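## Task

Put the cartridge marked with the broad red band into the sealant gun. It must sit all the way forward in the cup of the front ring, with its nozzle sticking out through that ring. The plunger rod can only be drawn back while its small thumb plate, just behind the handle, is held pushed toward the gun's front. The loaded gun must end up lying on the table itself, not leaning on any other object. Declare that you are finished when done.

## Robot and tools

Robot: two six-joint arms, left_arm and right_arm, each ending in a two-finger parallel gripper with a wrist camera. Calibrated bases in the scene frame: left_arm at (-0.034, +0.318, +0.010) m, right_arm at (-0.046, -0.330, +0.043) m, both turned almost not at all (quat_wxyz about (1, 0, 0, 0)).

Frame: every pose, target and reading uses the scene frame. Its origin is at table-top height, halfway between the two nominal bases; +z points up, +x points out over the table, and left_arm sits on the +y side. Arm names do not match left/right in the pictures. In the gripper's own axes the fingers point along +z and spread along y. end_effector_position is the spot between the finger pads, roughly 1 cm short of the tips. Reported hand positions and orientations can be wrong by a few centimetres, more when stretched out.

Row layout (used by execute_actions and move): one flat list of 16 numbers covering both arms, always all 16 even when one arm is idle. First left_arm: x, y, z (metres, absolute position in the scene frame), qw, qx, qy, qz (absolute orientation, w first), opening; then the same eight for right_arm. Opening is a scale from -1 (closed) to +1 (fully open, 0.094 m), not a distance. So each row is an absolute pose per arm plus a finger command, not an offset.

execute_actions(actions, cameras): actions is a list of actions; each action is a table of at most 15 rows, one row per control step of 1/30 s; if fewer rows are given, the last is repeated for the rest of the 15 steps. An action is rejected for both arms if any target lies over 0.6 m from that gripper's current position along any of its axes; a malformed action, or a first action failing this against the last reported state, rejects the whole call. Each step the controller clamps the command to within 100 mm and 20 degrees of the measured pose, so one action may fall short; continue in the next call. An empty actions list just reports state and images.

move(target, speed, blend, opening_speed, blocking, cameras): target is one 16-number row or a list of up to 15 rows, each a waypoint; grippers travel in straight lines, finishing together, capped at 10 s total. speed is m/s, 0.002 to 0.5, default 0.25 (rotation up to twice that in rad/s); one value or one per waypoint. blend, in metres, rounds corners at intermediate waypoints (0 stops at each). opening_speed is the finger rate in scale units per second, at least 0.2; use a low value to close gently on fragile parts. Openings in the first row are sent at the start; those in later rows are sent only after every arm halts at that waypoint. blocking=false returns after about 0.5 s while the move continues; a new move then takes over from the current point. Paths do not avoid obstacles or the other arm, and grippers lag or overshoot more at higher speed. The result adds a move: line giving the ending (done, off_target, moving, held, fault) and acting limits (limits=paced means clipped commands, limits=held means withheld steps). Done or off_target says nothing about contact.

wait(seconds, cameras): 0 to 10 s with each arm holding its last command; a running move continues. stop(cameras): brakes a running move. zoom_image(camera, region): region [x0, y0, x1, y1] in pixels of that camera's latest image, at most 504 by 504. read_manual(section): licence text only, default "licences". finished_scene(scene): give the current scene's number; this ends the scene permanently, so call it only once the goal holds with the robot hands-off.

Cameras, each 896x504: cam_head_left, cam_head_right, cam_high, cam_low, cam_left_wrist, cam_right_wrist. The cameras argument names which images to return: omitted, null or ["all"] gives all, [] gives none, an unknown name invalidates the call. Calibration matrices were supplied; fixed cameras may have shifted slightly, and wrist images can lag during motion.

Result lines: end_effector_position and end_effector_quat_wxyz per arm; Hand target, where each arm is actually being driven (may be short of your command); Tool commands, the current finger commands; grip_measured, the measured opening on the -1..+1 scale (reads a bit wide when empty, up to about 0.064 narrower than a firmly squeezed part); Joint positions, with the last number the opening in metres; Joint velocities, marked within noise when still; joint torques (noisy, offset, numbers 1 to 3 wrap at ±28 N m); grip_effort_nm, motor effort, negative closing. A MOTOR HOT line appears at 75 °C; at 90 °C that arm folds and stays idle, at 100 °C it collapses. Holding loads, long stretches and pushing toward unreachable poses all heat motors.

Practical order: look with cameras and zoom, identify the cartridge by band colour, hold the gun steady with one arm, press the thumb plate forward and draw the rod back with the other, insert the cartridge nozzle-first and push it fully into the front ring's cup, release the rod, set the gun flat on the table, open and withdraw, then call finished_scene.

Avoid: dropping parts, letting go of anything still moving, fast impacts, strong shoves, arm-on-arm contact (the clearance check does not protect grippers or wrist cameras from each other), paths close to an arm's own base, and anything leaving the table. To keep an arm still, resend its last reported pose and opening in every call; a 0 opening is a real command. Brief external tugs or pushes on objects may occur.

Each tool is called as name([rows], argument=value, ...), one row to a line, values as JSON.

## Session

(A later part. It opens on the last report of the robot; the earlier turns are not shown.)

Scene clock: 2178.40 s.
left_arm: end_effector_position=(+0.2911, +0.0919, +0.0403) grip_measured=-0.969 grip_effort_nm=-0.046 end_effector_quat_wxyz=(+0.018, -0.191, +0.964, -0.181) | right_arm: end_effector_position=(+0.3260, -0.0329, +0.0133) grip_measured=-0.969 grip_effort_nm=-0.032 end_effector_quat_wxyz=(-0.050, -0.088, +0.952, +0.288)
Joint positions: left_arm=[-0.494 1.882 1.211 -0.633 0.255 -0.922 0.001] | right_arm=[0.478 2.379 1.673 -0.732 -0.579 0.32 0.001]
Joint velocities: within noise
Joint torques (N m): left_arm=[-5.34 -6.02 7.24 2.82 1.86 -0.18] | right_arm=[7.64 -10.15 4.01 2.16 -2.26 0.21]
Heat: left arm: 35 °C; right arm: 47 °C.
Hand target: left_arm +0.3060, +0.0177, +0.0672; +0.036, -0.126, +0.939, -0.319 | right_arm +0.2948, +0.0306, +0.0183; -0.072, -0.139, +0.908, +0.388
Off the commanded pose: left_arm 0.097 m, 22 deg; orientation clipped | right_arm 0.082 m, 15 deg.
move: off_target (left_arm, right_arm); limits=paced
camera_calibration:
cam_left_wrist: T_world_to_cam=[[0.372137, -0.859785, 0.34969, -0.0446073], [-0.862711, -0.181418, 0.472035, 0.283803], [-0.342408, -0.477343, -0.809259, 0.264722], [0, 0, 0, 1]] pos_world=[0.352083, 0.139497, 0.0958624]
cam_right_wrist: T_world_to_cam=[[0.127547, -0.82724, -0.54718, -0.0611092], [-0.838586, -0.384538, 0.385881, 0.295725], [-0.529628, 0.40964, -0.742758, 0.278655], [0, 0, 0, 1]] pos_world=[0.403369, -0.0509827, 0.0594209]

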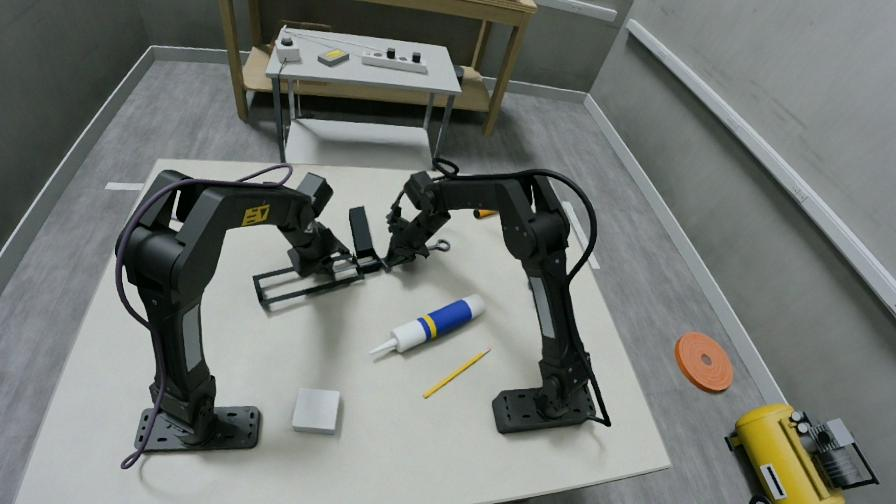

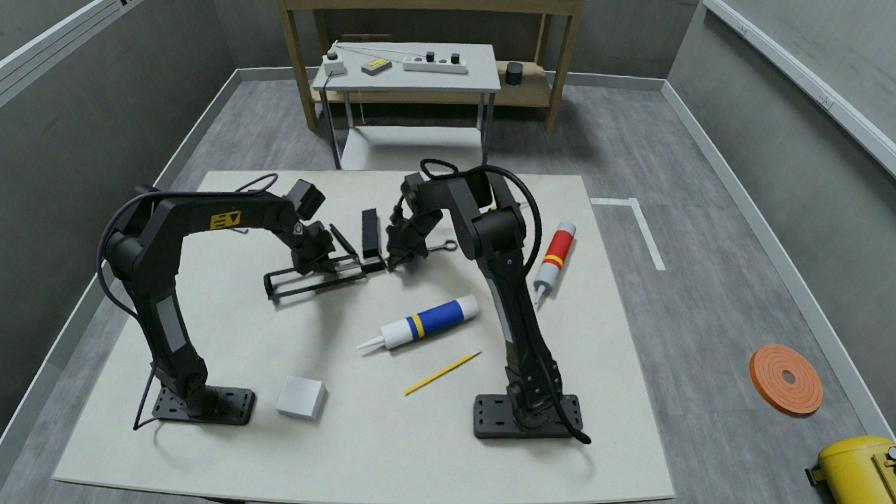

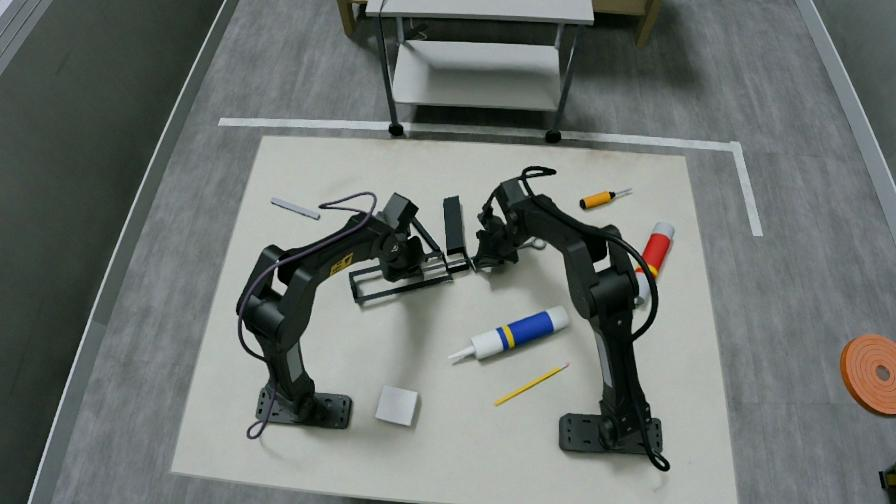

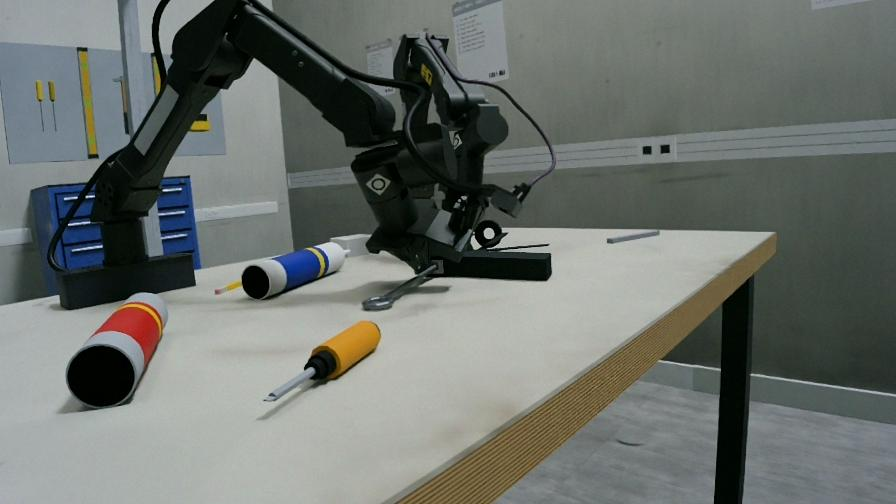

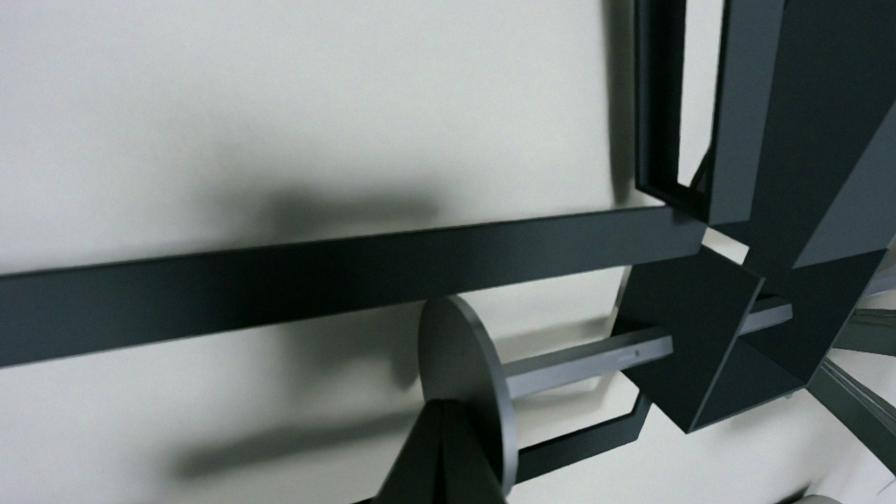

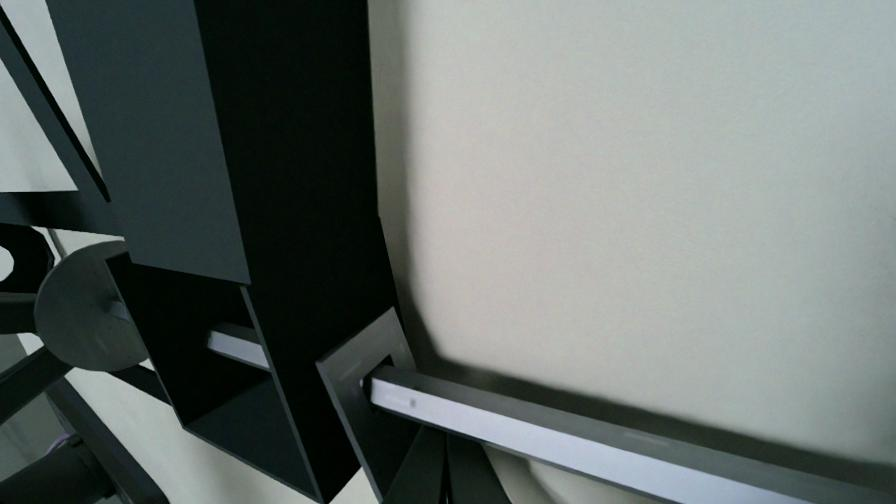

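move([
  [0.294,0.088,0.052,0.0301,-0.1359,0.9668,-0.2143,-0.97,0.320,-0.025,0.018,-0.0573,-0.182,0.9362,0.2952,-0.97],
  [0.294,0.092,0.052,0.0301,-0.1359,0.9668,-0.2143,-0.97,0.316,-0.049,0.020,-0.0573,-0.182,0.9362,0.2952,-0.97],
], speed=0.12, blend=0.01, cameras=["cam_left_wrist","cam_right_wrist"])

Scene clock: 2191.00 s.
left_arm: end_effector_position=(+0.2889, +0.0952, +0.0390) grip_measured=-0.969 grip_effort_nm=-0.046 end_effector_quat_wxyz=(+0.012, -0.151, +0.970, -0.192) | right_arm: end_effector_position=(+0.3186, -0.0467, +0.0108) grip_measured=-0.969 grip_effort_nm=-0.027 end_effector_quat_wxyz=(-0.057, -0.174, +0.941, +0.285)
Joint positions: left_arm=[-0.471 1.882 1.2 -0.635 0.296 -0.821 0.001] | right_arm=[0.455 2.402 1.708 -0.837 -0.588 0.089 0.001]
Joint velocities: within noise
Joint torques (N m): left_arm=[0.53 -10.52 5.23 0.8 0.34 0.22] | right_arm=[-0.53 -14.98 4.97 0.07 -0.51 -0.22]
Heat: left arm: 37 °C; right arm: 47 °C.
Hand target: left_arm +0.2941, +0.0917, +0.0522; +0.029, -0.140, +0.966, -0.215 | right_arm +0.3149, -0.0473, +0.0196; -0.060, -0.179, +0.937, +0.295
Off the commanded pose: left_arm 0.014 m, 4 deg | right_arm 0.010 m, 2 deg.
move: off_target (left_arm)
camera_calibration:
cam_left_wrist: T_world_to_cam=[[0.298579, -0.879925, 0.369571, -0.0181366], [-0.877357, -0.100658, 0.469162, 0.279797], [-0.375627, -0.464328, -0.802062, 0.2726], [0, 0, 0, 1]] pos_world=[0.353293, 0.138781, 0.0940746]
cam_right_wrist: T_world_to_cam=[[0.284113, -0.787641, -0.546719, -0.12101], [-0.773629, -0.525159, 0.35455, 0.258263], [-0.566372, 0.322226, -0.758547, 0.286312], [0, 0, 0, 1]] pos_world=[0.396339, -0.0519401, 0.0594554]
Images, in order (width x height): cam_left_wrist 896x504, cam_right_wrist 896x504.

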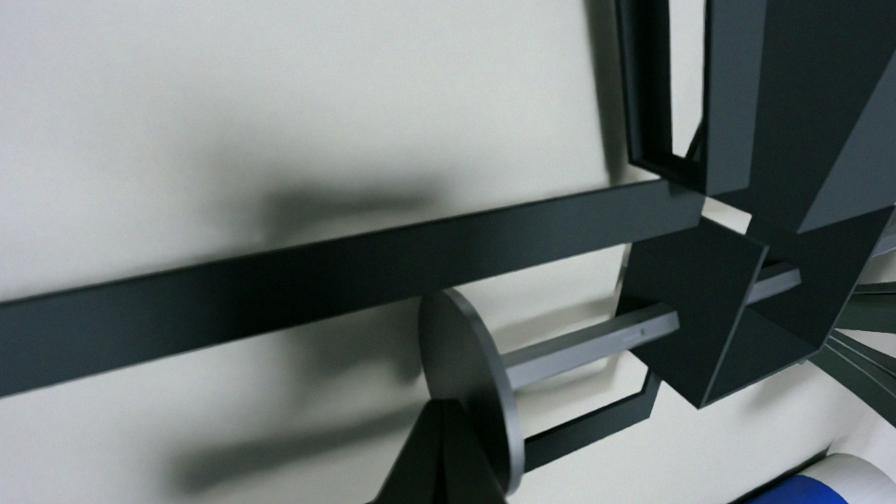

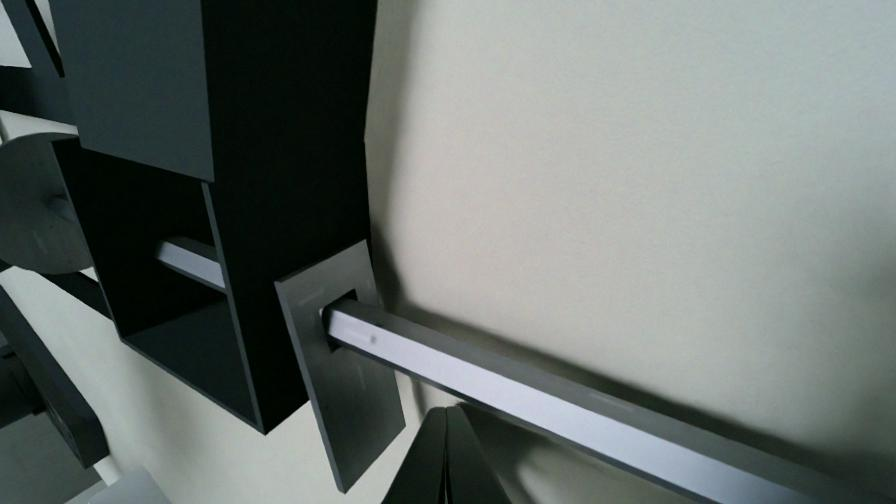

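move([
  [0.296,0.078,0.056,0.0301,-0.1359,0.9668,-0.2143,-0.97,0.303,-0.025,0.018,-0.0573,-0.182,0.9362,0.2952,-0.97],
  [0.318,0.000,0.060,0.0499,-0.13,0.9245,-0.355,-0.97,0.284,0.042,0.014,-0.0541,-0.1275,0.9037,0.4052,-0.97],
], speed=0.12, blend=0.01, cameras=["cam_left_wrist","cam_right_wrist"])

Scene clock: 2206.20 s.
left_arm: end_effector_position=(+0.2862, +0.0909, +0.0385) grip_measured=-0.969 grip_effort_nm=-0.051 end_effector_quat_wxyz=(+0.005, -0.193, +0.963, -0.189) | right_arm: end_effector_position=(+0.3087, -0.0380, +0.0078) grip_measured=-0.969 grip_effort_nm=-0.022 end_effector_quat_wxyz=(-0.060, -0.068, +0.951, +0.296)
Joint positions: left_arm=[-0.49 1.882 1.2 -0.633 0.284 -0.924 0.001] | right_arm=[0.478 2.333 1.554 -0.658 -0.6 0.363 0.001]
Joint velocities: within noise
Joint torques (N m): left_arm=[-5.89 -6.83 8.25 2.76 1.75 -0.17] | right_arm=[8.9 -10.76 4.36 2.19 -2.09 0.1]
Heat: left arm: 35 °C; right arm: 49 °C.
Hand target: left_arm +0.3031, +0.0146, +0.0733; +0.033, -0.121, +0.937, -0.326 | right_arm +0.2778, +0.0286, +0.0201; -0.072, -0.135, +0.907, +0.392
Off the commanded pose: left_arm 0.099 m, 21 deg; orientation clipped | right_arm 0.084 m, 15 deg.
move: off_target (left_arm, right_arm); limits=paced
camera_calibration:
cam_left_wrist: T_world_to_cam=[[0.379114, -0.853329, 0.357913, -0.0459474], [-0.851679, -0.170535, 0.495541, 0.275212], [-0.361823, -0.492694, -0.791415, 0.267388], [0, 0, 0, 1]] pos_world=[0.348558, 0.139466, 0.0916813]
cam_right_wrist: T_world_to_cam=[[0.0823957, -0.823689, -0.561024, -0.0520277], [-0.837608, -0.362272, 0.408866, 0.281719], [-0.540022, 0.436229, -0.719778, 0.271468], [0, 0, 0, 1]] pos_world=[0.386855, -0.0592184, 0.0510228]
Images, in order (width x height): cam_left_wrist 896x504, cam_right_wrist 896x504.

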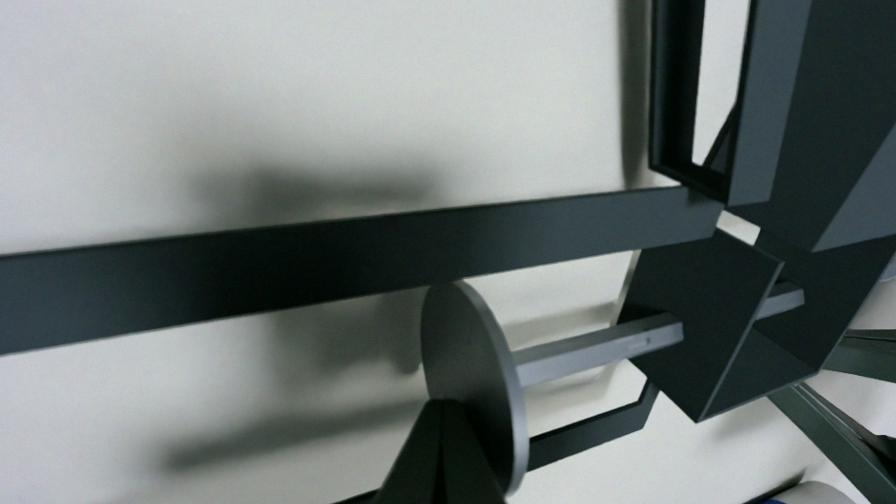

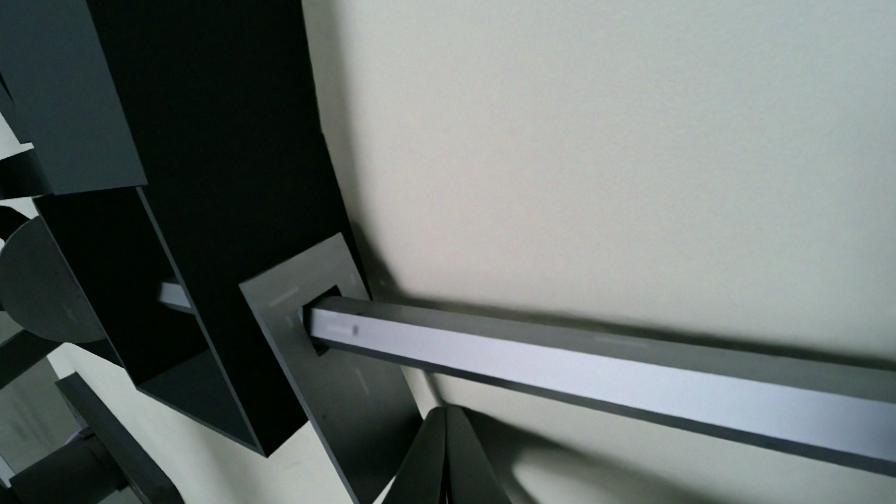

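move([
  [0.292,0.092,0.052,0.0301,-0.1359,0.9668,-0.2143,-0.97,0.284,0.042,0.014,-0.0541,-0.1275,0.9037,0.4052,-0.97],
], speed=0.2, cameras=["cam_left_wrist","cam_right_wrist"])

move([
  [0.316,0.000,0.052,0.0499,-0.13,0.9245,-0.355,-0.97,0.284,0.042,0.014,-0.0541,-0.1275,0.9037,0.4052,-0.97],
], speed=0.1, cameras=["cam_left_wrist","cam_right_wrist"])

Scene clock: 2229.53 s.
left_arm: end_effector_position=(+0.2906, +0.1202, +0.0302) grip_measured=-0.969 grip_effort_nm=-0.046 end_effector_quat_wxyz=(+0.021, -0.166, +0.974, -0.154) | right_arm: end_effector_position=(+0.3027, -0.0123, +0.0082) grip_measured=-0.969 grip_effort_nm=-0.027 end_effector_quat_wxyz=(-0.051, -0.087, +0.942, +0.319)
Joint positions: left_arm=[-0.442 1.879 1.18 -0.656 0.227 -0.807 0.001] | right_arm=[0.524 2.339 1.541 -0.577 -0.632 0.392 0.001]
Joint velocities: within noise
Joint torques (N m): left_arm=[-2.03 -10.96 5.76 0.93 0.97 0.14] | right_arm=[5.74 -10.41 5.23 1.91 -1.75 0.1]
Heat: left arm: 41 °C; right arm: 48 °C.
Hand target: left_arm +0.2906, +0.0934, +0.0521; +0.029, -0.135, +0.967, -0.212 | right_arm +0.2804, +0.0348, +0.0162; -0.065, -0.133, +0.907, +0.395
Off the commanded pose: left_arm 0.036 m, 8 deg | right_arm 0.058 m, 12 deg.
move: off_target (left_arm, right_arm)
camera_calibration:
cam_left_wrist: T_world_to_cam=[[0.327248, -0.896079, 0.299919, 0.00230557], [-0.873043, -0.165281, 0.45878, 0.294685], [-0.361532, -0.411977, -0.836403, 0.268339], [0, 0, 0, 1]] pos_world=[0.353531, 0.161321, 0.0885523]
cam_right_wrist: T_world_to_cam=[[0.118781, -0.790007, -0.601481, -0.040368], [-0.83621, -0.406227, 0.368418, 0.28525], [-0.535391, 0.459203, -0.708864, 0.256096], [0, 0, 0, 1]] pos_world=[0.380435, -0.0336148, 0.0521654]
Images, in order (width x height): cam_left_wrist 896x504, cam_right_wrist 896x504.

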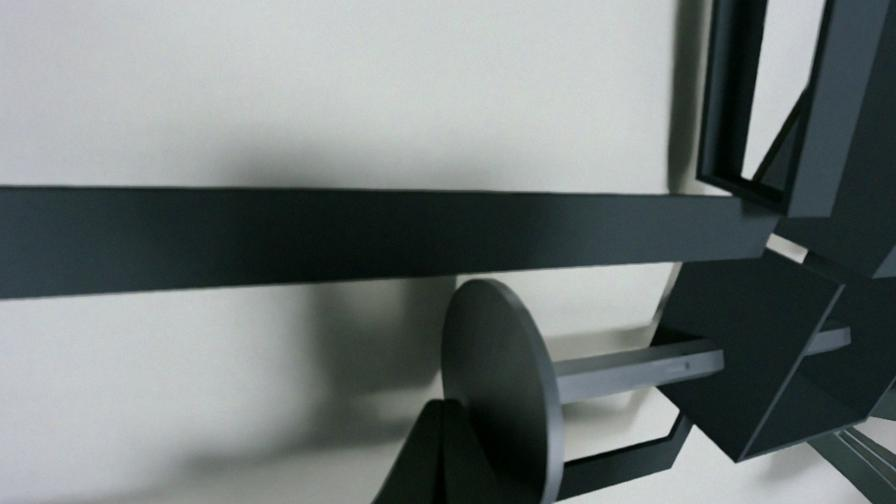

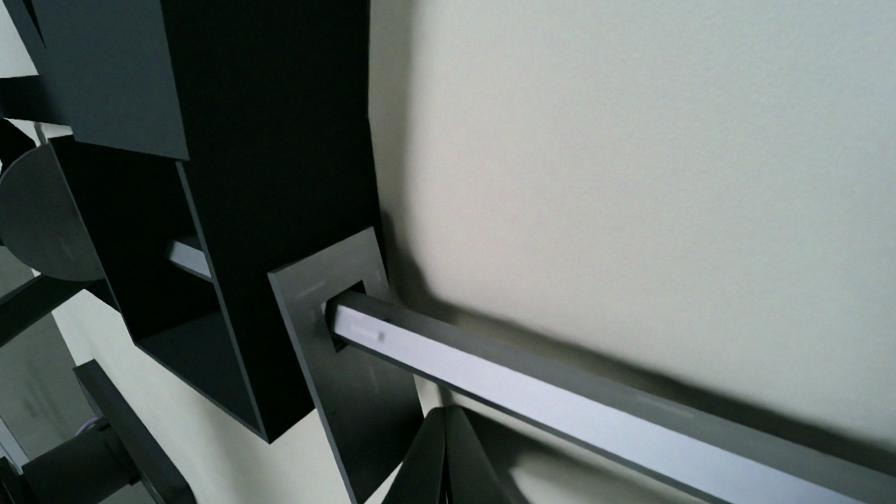

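Scene clock: 2232.07 s.
left_arm: end_effector_position=(+0.2893, +0.1186, +0.0290) grip_measured=-0.969 grip_effort_nm=-0.037 end_effector_quat_wxyz=(+0.022, -0.209, +0.967, -0.143) | right_arm: end_effector_position=(+0.3027, -0.0123, +0.0082) grip_measured=-0.969 grip_effort_nm=-0.022 end_effector_quat_wxyz=(-0.051, -0.087, +0.942, +0.319)
Joint positions: left_arm=[-0.462 1.879 1.18 -0.656 0.195 -0.91 0.001] | right_arm=[0.524 2.339 1.541 -0.577 -0.632 0.392 0.001]
Joint velocities: within noise
Joint torques (N m): left_arm=[-6.87 -7.5 7.51 2.4 2.05 -0.2] | right_arm=[5.74 -10.58 5.14 1.93 -1.76 0.11]
Heat: left arm: 41 °C; right arm: 48 °C.
Hand target: left_arm +0.2975, +0.0367, +0.0602; +0.029, -0.140, +0.947, -0.287 | right_arm +0.2805, +0.0351, +0.0171; -0.064, -0.133, +0.906, +0.396
Off the commanded pose: left_arm 0.124 m, 27 deg; position and orientation clipped | right_arm 0.058 m, 12 deg.
move: off_target (left_arm, right_arm); limits=paced
camera_calibration:
cam_left_wrist: T_world_to_cam=[[0.40681, -0.870124, 0.278192, -0.0237643], [-0.848517, -0.247104, 0.46793, 0.296211], [-0.338415, -0.426409, -0.838839, 0.261361], [0, 0, 0, 1]] pos_world=[0.349456, 0.163964, 0.087245]
cam_right_wrist: T_world_to_cam=[[0.118781, -0.790007, -0.601481, -0.040368], [-0.83621, -0.406227, 0.368418, 0.28525], [-0.535391, 0.459203, -0.708864, 0.256096], [0, 0, 0, 1]] pos_world=[0.380435, -0.0336148, 0.0521654]
Images, in order (width x height): cam_left_wrist 896x504, cam_right_wrist 896x504.

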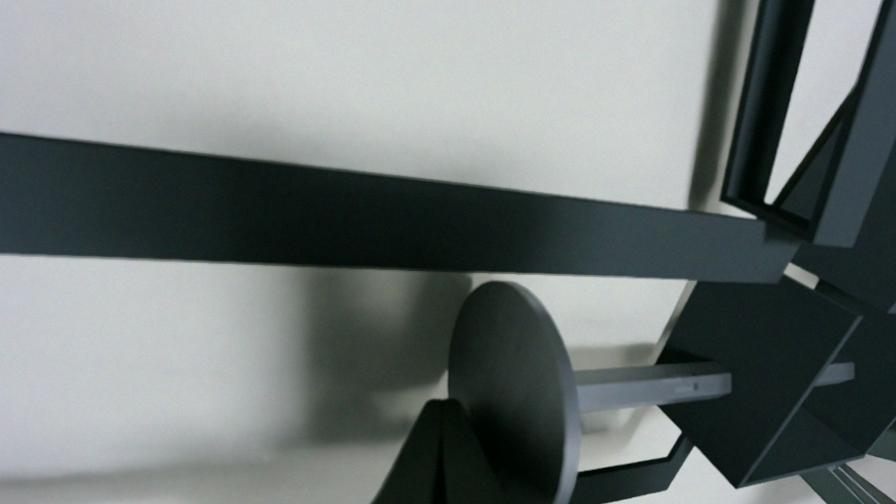

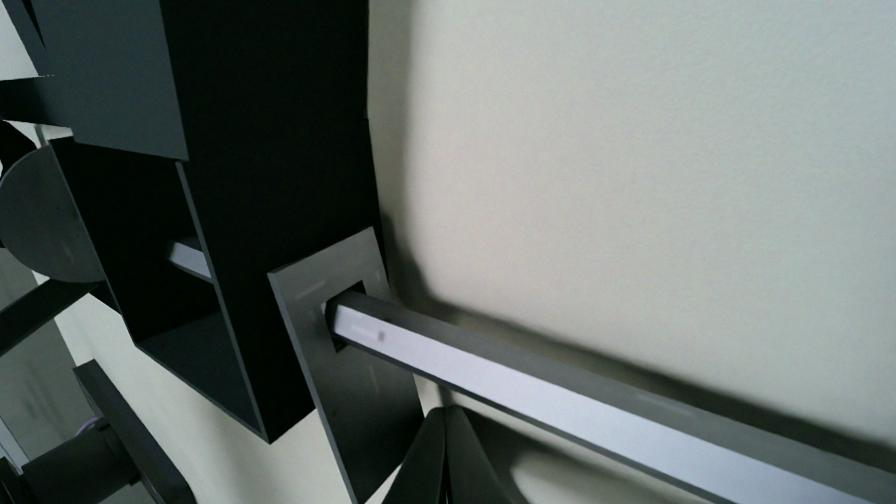

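move([
  [0.288,0.114,0.045,0.0301,-0.1359,0.9668,-0.2143,-0.97,0.305,0.002,0.020,-0.0573,-0.182,0.9362,0.2952,-0.97],
  [0.288,0.118,0.050,0.0301,-0.1359,0.9668,-0.2143,-0.97,0.298,-0.025,0.022,-0.0573,-0.182,0.9362,0.2952,-0.97],
], speed=0.12, blend=0.01, cameras=["cam_left_wrist","cam_right_wrist"])

Scene clock: 2255.77 s.
left_arm: end_effector_position=(+0.2833, +0.1237, +0.0316) grip_measured=-0.969 grip_effort_nm=-0.046 end_effector_quat_wxyz=(+0.011, -0.153, +0.971, -0.185) | right_arm: end_effector_position=(+0.2980, -0.0203, +0.0079) grip_measured=-0.969 grip_effort_nm=-0.027 end_effector_quat_wxyz=(-0.062, -0.179, +0.939, +0.287)
Joint positions: left_arm=[-0.408 1.845 1.125 -0.625 0.299 -0.758 0.001] | right_arm=[0.527 2.383 1.658 -0.768 -0.591 0.161 0.001]
Joint velocities: within noise
Joint torques (N m): left_arm=[0.28 -10.96 5.24 0.67 0.5 0.2] | right_arm=[-0.66 -16.27 4.68 0.12 -0.43 -0.22]
Heat: left arm: 43 °C; right arm: 50 °C.
Hand target: left_arm +0.2880, +0.1173, +0.0498; +0.029, -0.139, +0.966, -0.214 | right_arm +0.2966, -0.0224, +0.0220; -0.057, -0.185, +0.935, +0.295
Off the commanded pose: left_arm 0.020 m, 5 deg | right_arm 0.015 m, 1 deg.
move: off_target (left_arm, right_arm)
camera_calibration:
cam_left_wrist: T_world_to_cam=[[0.303642, -0.884147, 0.355085, 0.0108269], [-0.874693, -0.110907, 0.471818, 0.28163], [-0.377776, -0.453854, -0.807033, 0.277263], [0, 0, 0, 1]] pos_world=[0.347795, 0.166644, 0.0870379]
cam_right_wrist: T_world_to_cam=[[0.290628, -0.781686, -0.551817, -0.097716], [-0.764912, -0.536277, 0.356815, 0.254353], [-0.574844, 0.318391, -0.753778, 0.266297], [0, 0, 0, 1]] pos_world=[0.376036, -0.024766, 0.0560506]
Images, in order (width x height): cam_left_wrist 896x504, cam_right_wrist 896x504.

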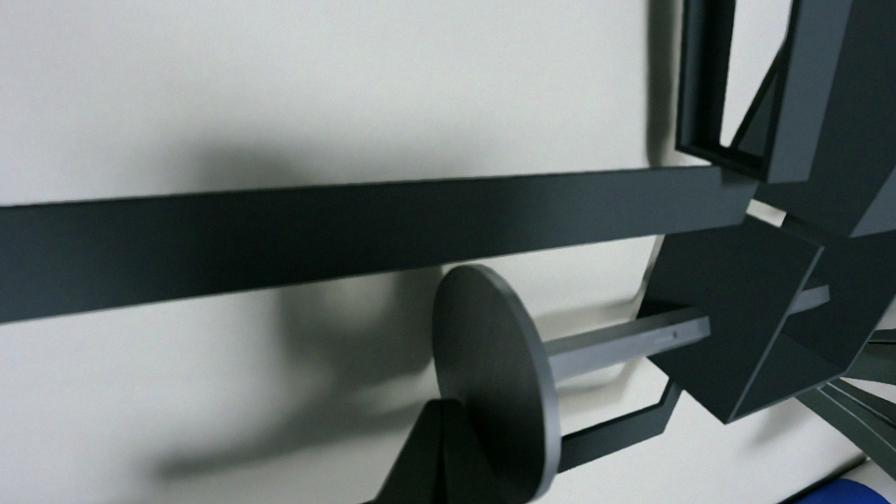

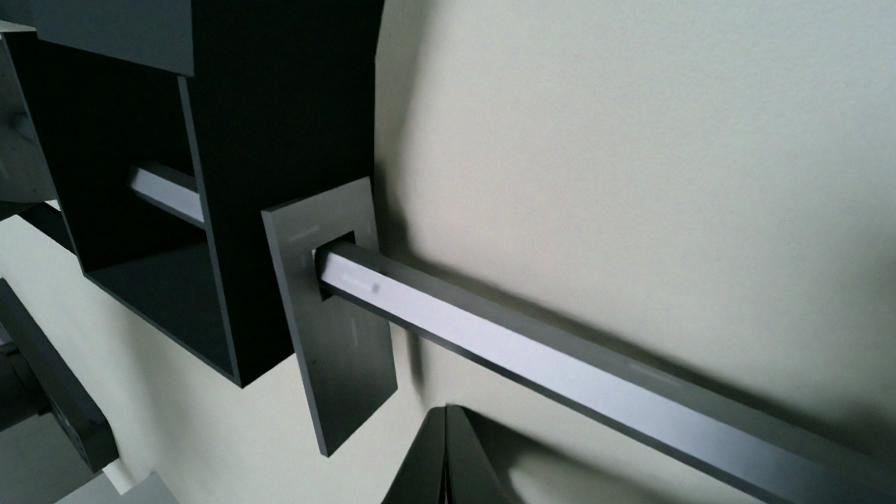

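move([
  [0.288,0.118,0.052,0.0301,-0.1359,0.9668,-0.2143,-0.97,0.302,-0.020,0.034,-0.0573,-0.182,0.9362,0.2952,-0.97],
], speed=0.1, cameras=["cam_left_wrist","cam_right_wrist"])

Scene clock: 2270.93 s.
left_arm: end_effector_position=(+0.2833, +0.1237, +0.0316) grip_measured=-0.969 grip_effort_nm=-0.042 end_effector_quat_wxyz=(+0.012, -0.148, +0.971, -0.185) | right_arm: end_effector_position=(+0.2920, -0.0244, +0.0101) grip_measured=-0.969 grip_effort_nm=-0.027 end_effector_quat_wxyz=(-0.079, -0.173, +0.941, +0.281)
Joint positions: left_arm=[-0.408 1.845 1.125 -0.625 0.299 -0.748 0.001] | right_arm=[0.525 2.382 1.667 -0.818 -0.591 0.161 0.001]
Joint velocities: within noise
Joint torques (N m): left_arm=[0.5 -11.32 5.6 0.64 0.47 0.2] | right_arm=[-0.72 -16.24 8.12 0.05 -0.42 -0.14]
Heat: left arm: 39 °C; right arm: 57 °C.
Hand target: left_arm +0.2881, +0.1181, +0.0514; +0.030, -0.135, +0.967, -0.214 | right_arm +0.3021, -0.0206, +0.0338; -0.057, -0.181, +0.936, +0.295
Off the commanded pose: left_arm 0.022 m, 4 deg | right_arm 0.026 m, 3 deg.
move: off_target (left_arm, right_arm)
camera_calibration:
cam_left_wrist: T_world_to_cam=[[0.293427, -0.88743, 0.355484, 0.0141148], [-0.877555, -0.102538, 0.468383, 0.281515], [-0.379207, -0.449393, -0.808856, 0.277175], [0, 0, 0, 1]] pos_world=[0.34801, 0.165952, 0.0873201]
cam_right_wrist: T_world_to_cam=[[0.271075, -0.79246, -0.546376, -0.0926107], [-0.753215, -0.528059, 0.392199, 0.243199], [-0.599321, 0.305223, -0.740036, 0.27255], [0, 0, 0, 1]] pos_world=[0.37163, -0.0281556, 0.0557144]
Images, in order (width x height): cam_left_wrist 896x504, cam_right_wrist 896x504.

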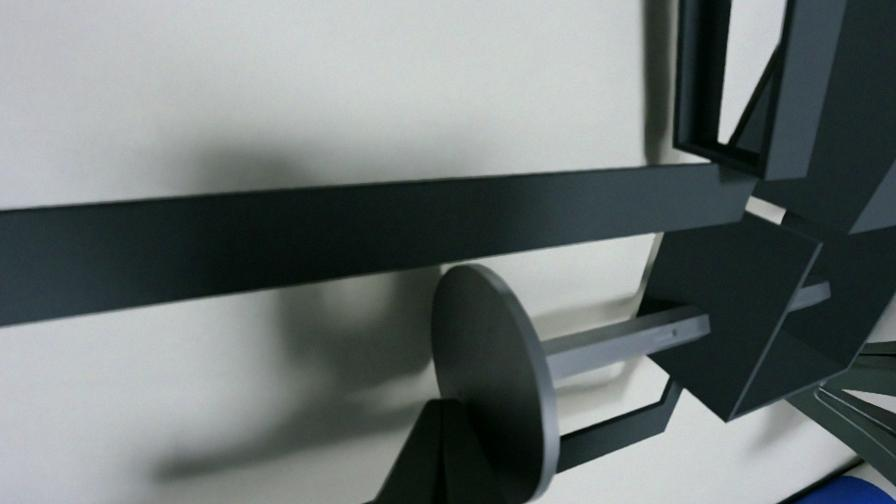

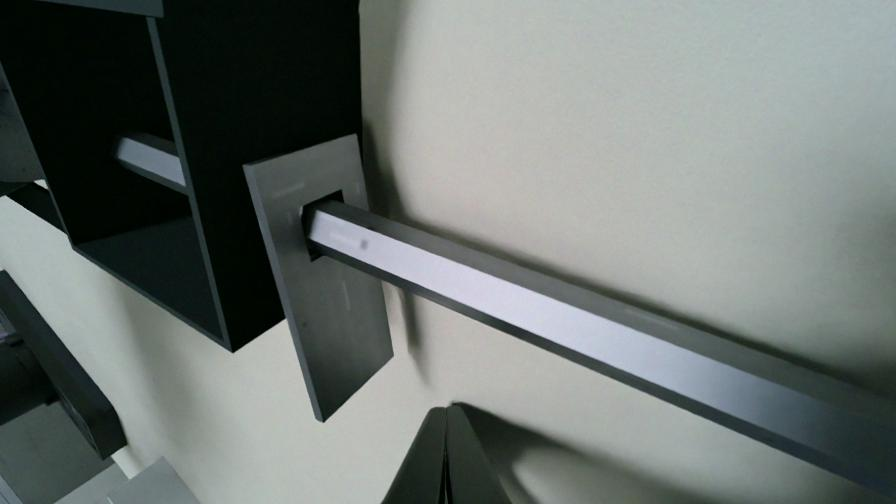

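move([
  [0.288,0.118,0.052,0.0301,-0.1359,0.9668,-0.2143,-0.97,0.304,-0.040,0.06,-0.0573,-0.182,0.9362,0.2952,-0.97],
  [0.288,0.118,0.052,0.0301,-0.1359,0.9668,-0.2143,-0.97,0.310,-0.020,0.028,-0.0573,-0.182,0.9362,0.2952,-0.97],
], speed=0.15, blend=0.01, cameras=["cam_right_wrist"])

Scene clock: 2282.57 s.
left_arm: end_effector_position=(+0.2833, +0.1237, +0.0316) grip_measured=-0.969 grip_effort_nm=-0.032 end_effector_quat_wxyz=(+0.012, -0.148, +0.971, -0.185) | right_arm: end_effector_position=(+0.3030, -0.0262, +0.0275) grip_measured=-0.969 grip_effort_nm=-0.022 end_effector_quat_wxyz=(-0.066, -0.179, +0.939, +0.285)
Joint positions: left_arm=[-0.408 1.845 1.125 -0.625 0.299 -0.748 0.001] | right_arm=[0.51 2.365 1.712 -0.862 -0.591 0.138 0.001]
Joint velocities: within noise
Joint torques (N m): left_arm=[0.51 -11.3 5.57 0.6 0.49 0.2] | right_arm=[0.29 -11.7 8.27 0.46 -0.44 -0.02]
Heat: left arm: 38 °C; right arm: 59 °C.
Hand target: left_arm +0.2881, +0.1181, +0.0514; +0.030, -0.136, +0.967, -0.214 | right_arm +0.3087, -0.0183, +0.0280; -0.058, -0.184, +0.936, +0.295
Off the commanded pose: left_arm 0.022 m, 4 deg | right_arm 0.009 m, 2 deg.
move: off_target (left_arm)
camera_calibration:
cam_right_wrist: T_world_to_cam=[[0.288511, -0.78397, -0.549684, -0.0924833], [-0.761225, -0.536037, 0.364966, 0.246709], [-0.580773, 0.313137, -0.75143, 0.287418], [0, 0, 0, 1]] pos_world=[0.381408, -0.0302604, 0.0750981]
Images, in order (width x height): cam_right_wrist 896x504.

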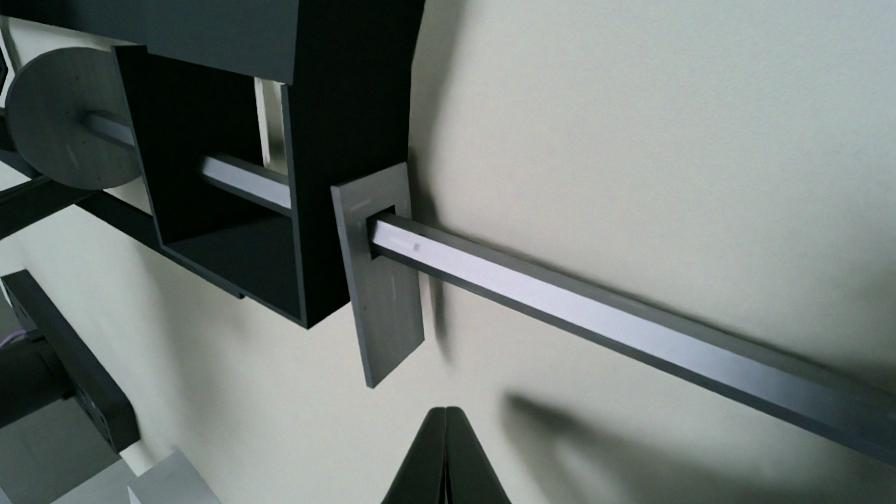

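move([
  [0.288,0.118,0.052,0.0301,-0.1359,0.9668,-0.2143,-0.97,0.318,-0.017,0.018,-0.0573,-0.182,0.9362,0.2952,-0.97],
], speed=0.1, cameras=["cam_right_wrist"])

Scene clock: 2291.53 s.
left_arm: end_effector_position=(+0.2833, +0.1237, +0.0316) grip_measured=-0.969 grip_effort_nm=-0.046 end_effector_quat_wxyz=(+0.012, -0.148, +0.971, -0.185) | right_arm: end_effector_position=(+0.3107, -0.0228, +0.0182) grip_measured=-0.969 grip_effort_nm=-0.027 end_effector_quat_wxyz=(-0.065, -0.178, +0.940, +0.285)
Joint positions: left_arm=[-0.408 1.845 1.125 -0.625 0.299 -0.748 0.001] | right_arm=[0.509 2.411 1.756 -0.86 -0.591 0.138 0.001]
Joint velocities: within noise
Joint torques (N m): left_arm=[0.46 -11.33 5.55 0.63 0.44 0.2] | right_arm=[-0.28 -11.89 8.34 0.44 -0.43 -0.05]
Heat: left arm: 37 °C; right arm: 56 °C.
Hand target: left_arm +0.2881, +0.1181, +0.0514; +0.030, -0.136, +0.967, -0.214 | right_arm +0.3181, -0.0178, +0.0180; -0.057, -0.181, +0.936, +0.295
Off the commanded pose: left_arm 0.022 m, 4 deg | right_arm 0.009 m, 2 deg.
move: off_target (left_arm)
camera_calibration:
cam_right_wrist: T_world_to_cam=[[0.287308, -0.784412, -0.549684, -0.0967651], [-0.762047, -0.534869, 0.364966, 0.257962], [-0.580292, 0.314027, -0.75143, 0.283758], [0, 0, 0, 1]] pos_world=[0.389043, -0.0270353, 0.0658867]
Images, in order (width x height): cam_right_wrist 896x504.

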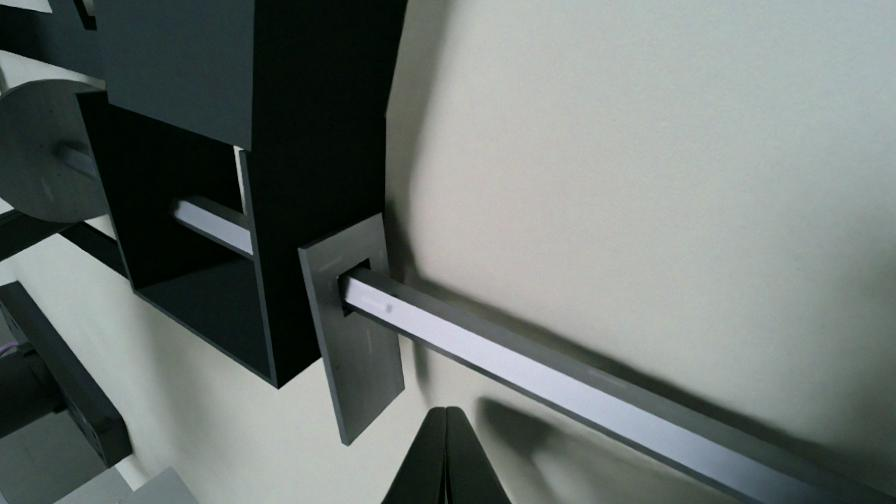

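move([
  [0.288,0.118,0.052,0.0301,-0.1359,0.9668,-0.2143,-0.97,0.322,-0.006,0.020,-0.0573,-0.182,0.9362,0.2952,-0.97],
], speed=0.1, cameras=["cam_left_wrist","cam_right_wrist"])

Scene clock: 2304.83 s.
left_arm: end_effector_position=(+0.2833, +0.1237, +0.0316) grip_measured=-0.969 grip_effort_nm=-0.042 end_effector_quat_wxyz=(+0.012, -0.148, +0.971, -0.185) | right_arm: end_effector_position=(+0.3238, -0.0149, +0.0211) grip_measured=-0.969 grip_effort_nm=-0.027 end_effector_quat_wxyz=(-0.051, -0.181, +0.938, +0.290)
Joint positions: left_arm=[-0.408 1.845 1.125 -0.625 0.299 -0.748 0.001] | right_arm=[0.51 2.438 1.817 -0.86 -0.591 0.142 0.001]
Joint velocities: within noise
Joint torques (N m): left_arm=[0.53 -11.33 5.52 0.6 0.46 0.23] | right_arm=[0.68 -11.97 8.51 0.28 -0.42 0.11]
Heat: left arm: 37 °C; right arm: 54 °C.
Hand target: left_arm +0.2881, +0.1181, +0.0514; +0.030, -0.136, +0.967, -0.214 | right_arm +0.3237, -0.0084, +0.0192; -0.056, -0.179, +0.937, +0.295
Off the commanded pose: left_arm 0.022 m, 4 deg | right_arm 0.009 m, 1 deg.
move: off_target (left_arm)
camera_calibration:
cam_left_wrist: T_world_to_cam=[[0.293427, -0.88743, 0.355484, 0.0141148], [-0.877555, -0.102538, 0.468383, 0.281515], [-0.379207, -0.449393, -0.808856, 0.277175], [0, 0, 0, 1]] pos_world=[0.34801, 0.165952, 0.0873201]
cam_right_wrist: T_world_to_cam=[[0.300581, -0.776754, -0.553448, -0.0968441], [-0.772832, -0.538412, 0.335921, 0.275176], [-0.558911, 0.326751, -0.762137, 0.284532], [0, 0, 0, 1]] pos_world=[0.400802, -0.0200368, 0.0708167]
Images, in order (width x height): cam_left_wrist 896x504, cam_right_wrist 896x504.

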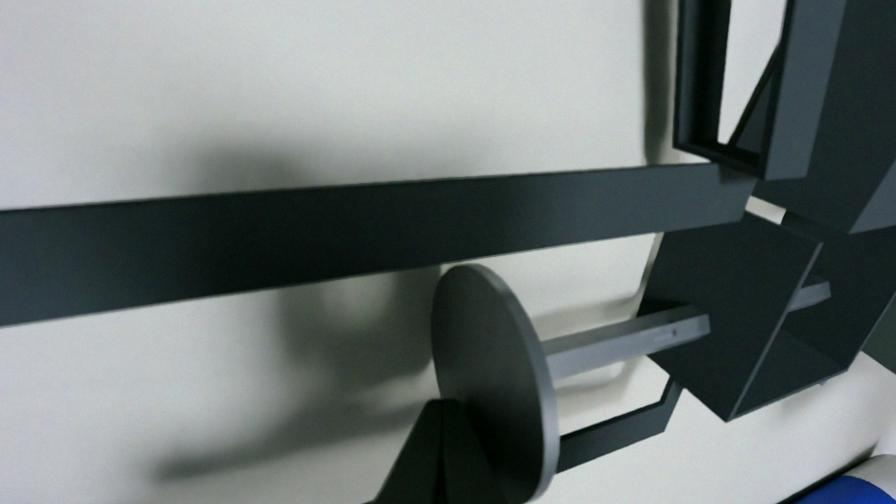

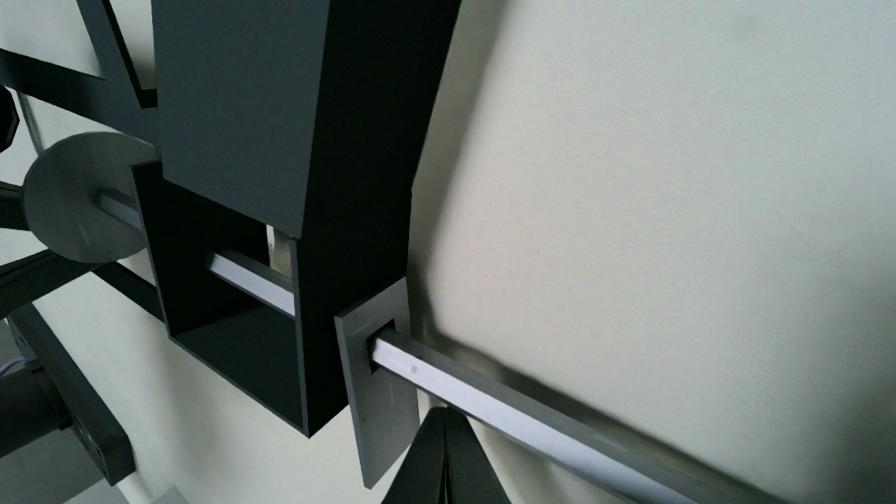

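move([
  [0.288,0.118,0.052,0.0301,-0.1359,0.9668,-0.2143,-0.97,0.310,-0.012,0.020,-0.0573,-0.182,0.9362,0.2952,-0.97],
], speed=0.1, cameras=["cam_right_wrist"])

Scene clock: 2314.03 s.
left_arm: end_effector_position=(+0.2833, +0.1237, +0.0316) grip_measured=-0.969 grip_effort_nm=-0.046 end_effector_quat_wxyz=(+0.012, -0.148, +0.971, -0.185) | right_arm: end_effector_position=(+0.3085, -0.0173, +0.0083) grip_measured=-0.969 grip_effort_nm=-0.027 end_effector_quat_wxyz=(-0.069, -0.181, +0.939, +0.285)
Joint positions: left_arm=[-0.408 1.845 1.125 -0.625 0.299 -0.748 0.001] | right_arm=[0.521 2.438 1.764 -0.844 -0.593 0.142 0.001]
Joint velocities: within noise
Joint torques (N m): left_arm=[0.54 -11.25 5.55 0.62 0.53 0.16] | right_arm=[0.64 -16.08 4.89 0.48 -0.42 0.11]
Heat: left arm: 36 °C; right arm: 54 °C.
Hand target: left_arm +0.2881, +0.1181, +0.0514; +0.030, -0.136, +0.967, -0.214 | right_arm +0.3089, -0.0108, +0.0203; -0.058, -0.184, +0.936, +0.295
Off the commanded pose: left_arm 0.022 m, 4 deg | right_arm 0.013 m, 2 deg.
move: off_target (left_arm, right_arm)
camera_calibration:
cam_right_wrist: T_world_to_cam=[[0.290822, -0.782596, -0.550424, -0.0983324], [-0.75533, -0.540913, 0.369986, 0.260729], [-0.587281, 0.308151, -0.748428, 0.275333], [0, 0, 0, 1]] pos_world=[0.387231, -0.0207673, 0.0554763]
Images, in order (width x height): cam_right_wrist 896x504.

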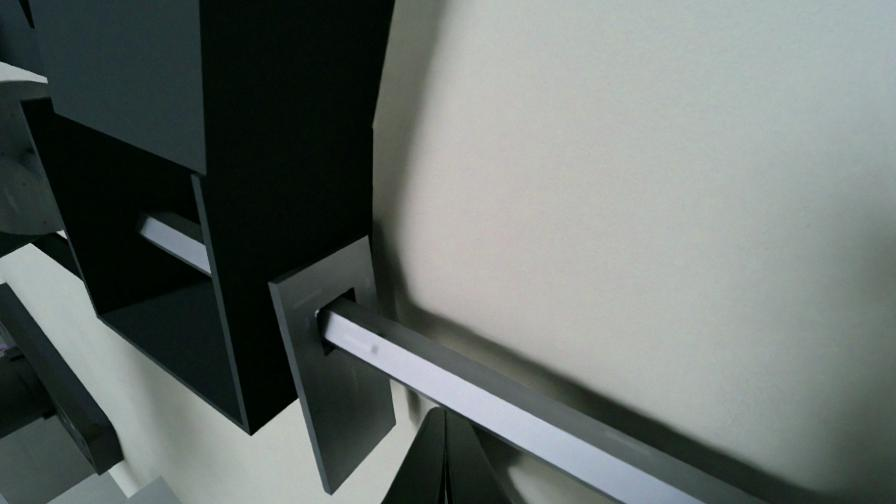

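move([
  [0.290,0.105,0.055,0.0301,-0.1359,0.9668,-0.2143,-0.97,0.298,-0.008,0.026,-0.0573,-0.182,0.9362,0.2952,-0.97],
  [0.316,0.022,0.060,0.0499,-0.13,0.9245,-0.355,-0.97,0.276,0.060,0.022,-0.0541,-0.1275,0.9037,0.4052,-0.97],
], speed=0.1, blend=0.005, cameras=["cam_left_wrist","cam_right_wrist"])

Scene clock: 2330.50 s.
left_arm: end_effector_position=(+0.2808, +0.0870, +0.0390) grip_measured=-0.969 grip_effort_nm=-0.042 end_effector_quat_wxyz=(+0.003, -0.180, +0.957, -0.229) | right_arm: end_effector_position=(+0.2810, +0.0159, +0.0078) grip_measured=-0.969 grip_effort_nm=-0.027 end_effector_quat_wxyz=(-0.083, -0.083, +0.934, +0.336)
Joint positions: left_arm=[-0.474 1.846 1.125 -0.547 0.355 -0.904 0.001] | right_arm=[0.585 2.36 1.554 -0.563 -0.683 0.468 0.001]
Joint velocities: within noise
Joint torques (N m): left_arm=[-3.06 -6.04 8.13 2.67 1.43 -0.05] | right_arm=[4.16 -13 5.05 2.15 -1.2 0.03]
Heat: left arm: 37 °C; right arm: 58 °C.
Hand target: left_arm +0.3059, +0.0320, +0.0689; +0.040, -0.123, +0.931, -0.342 | right_arm +0.2746, +0.0543, +0.0244; -0.062, -0.131, +0.905, +0.399
Off the commanded pose: left_arm 0.077 m, 17 deg | right_arm 0.047 m, 11 deg.
move: off_target (left_arm, right_arm)
camera_calibration:
cam_left_wrist: T_world_to_cam=[[0.353577, -0.830014, 0.431347, -0.0450887], [-0.863281, -0.11199, 0.492142, 0.267924], [-0.360178, -0.546384, -0.756132, 0.266726], [0, 0, 0, 1]] pos_world=[0.343305, 0.138316, 0.0892726]
cam_right_wrist: T_world_to_cam=[[0.0875265, -0.769373, -0.632775, -0.00700936], [-0.804645, -0.429082, 0.410408, 0.269825], [-0.587269, 0.473238, -0.656628, 0.245197], [0, 0, 0, 1]] pos_world=[0.361724, -0.00565234, 0.0458295]
Images, in order (width x height): cam_left_wrist 896x504, cam_right_wrist 896x504.

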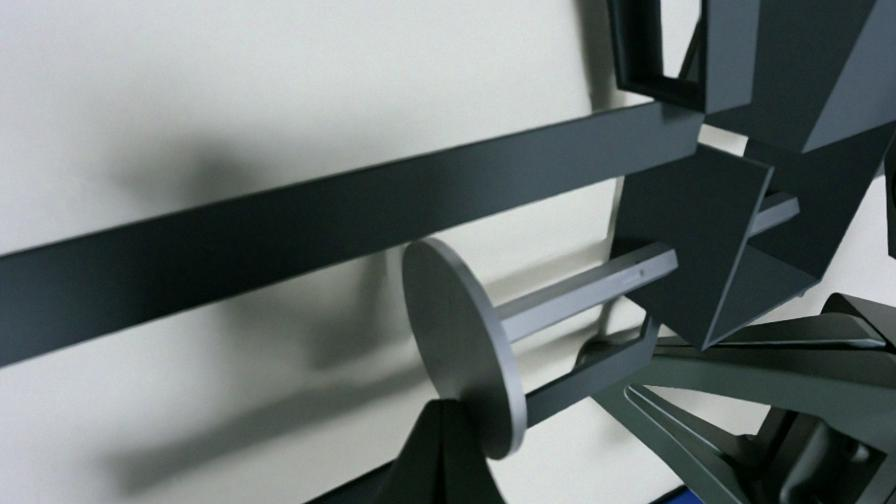

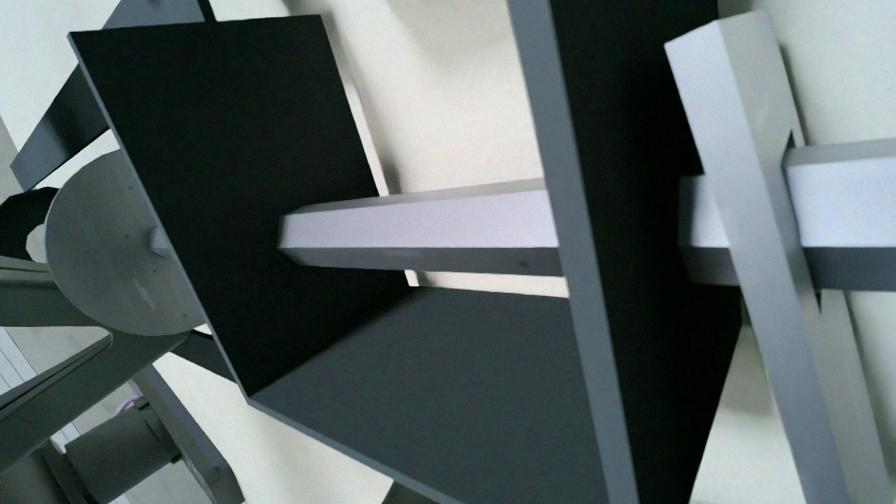

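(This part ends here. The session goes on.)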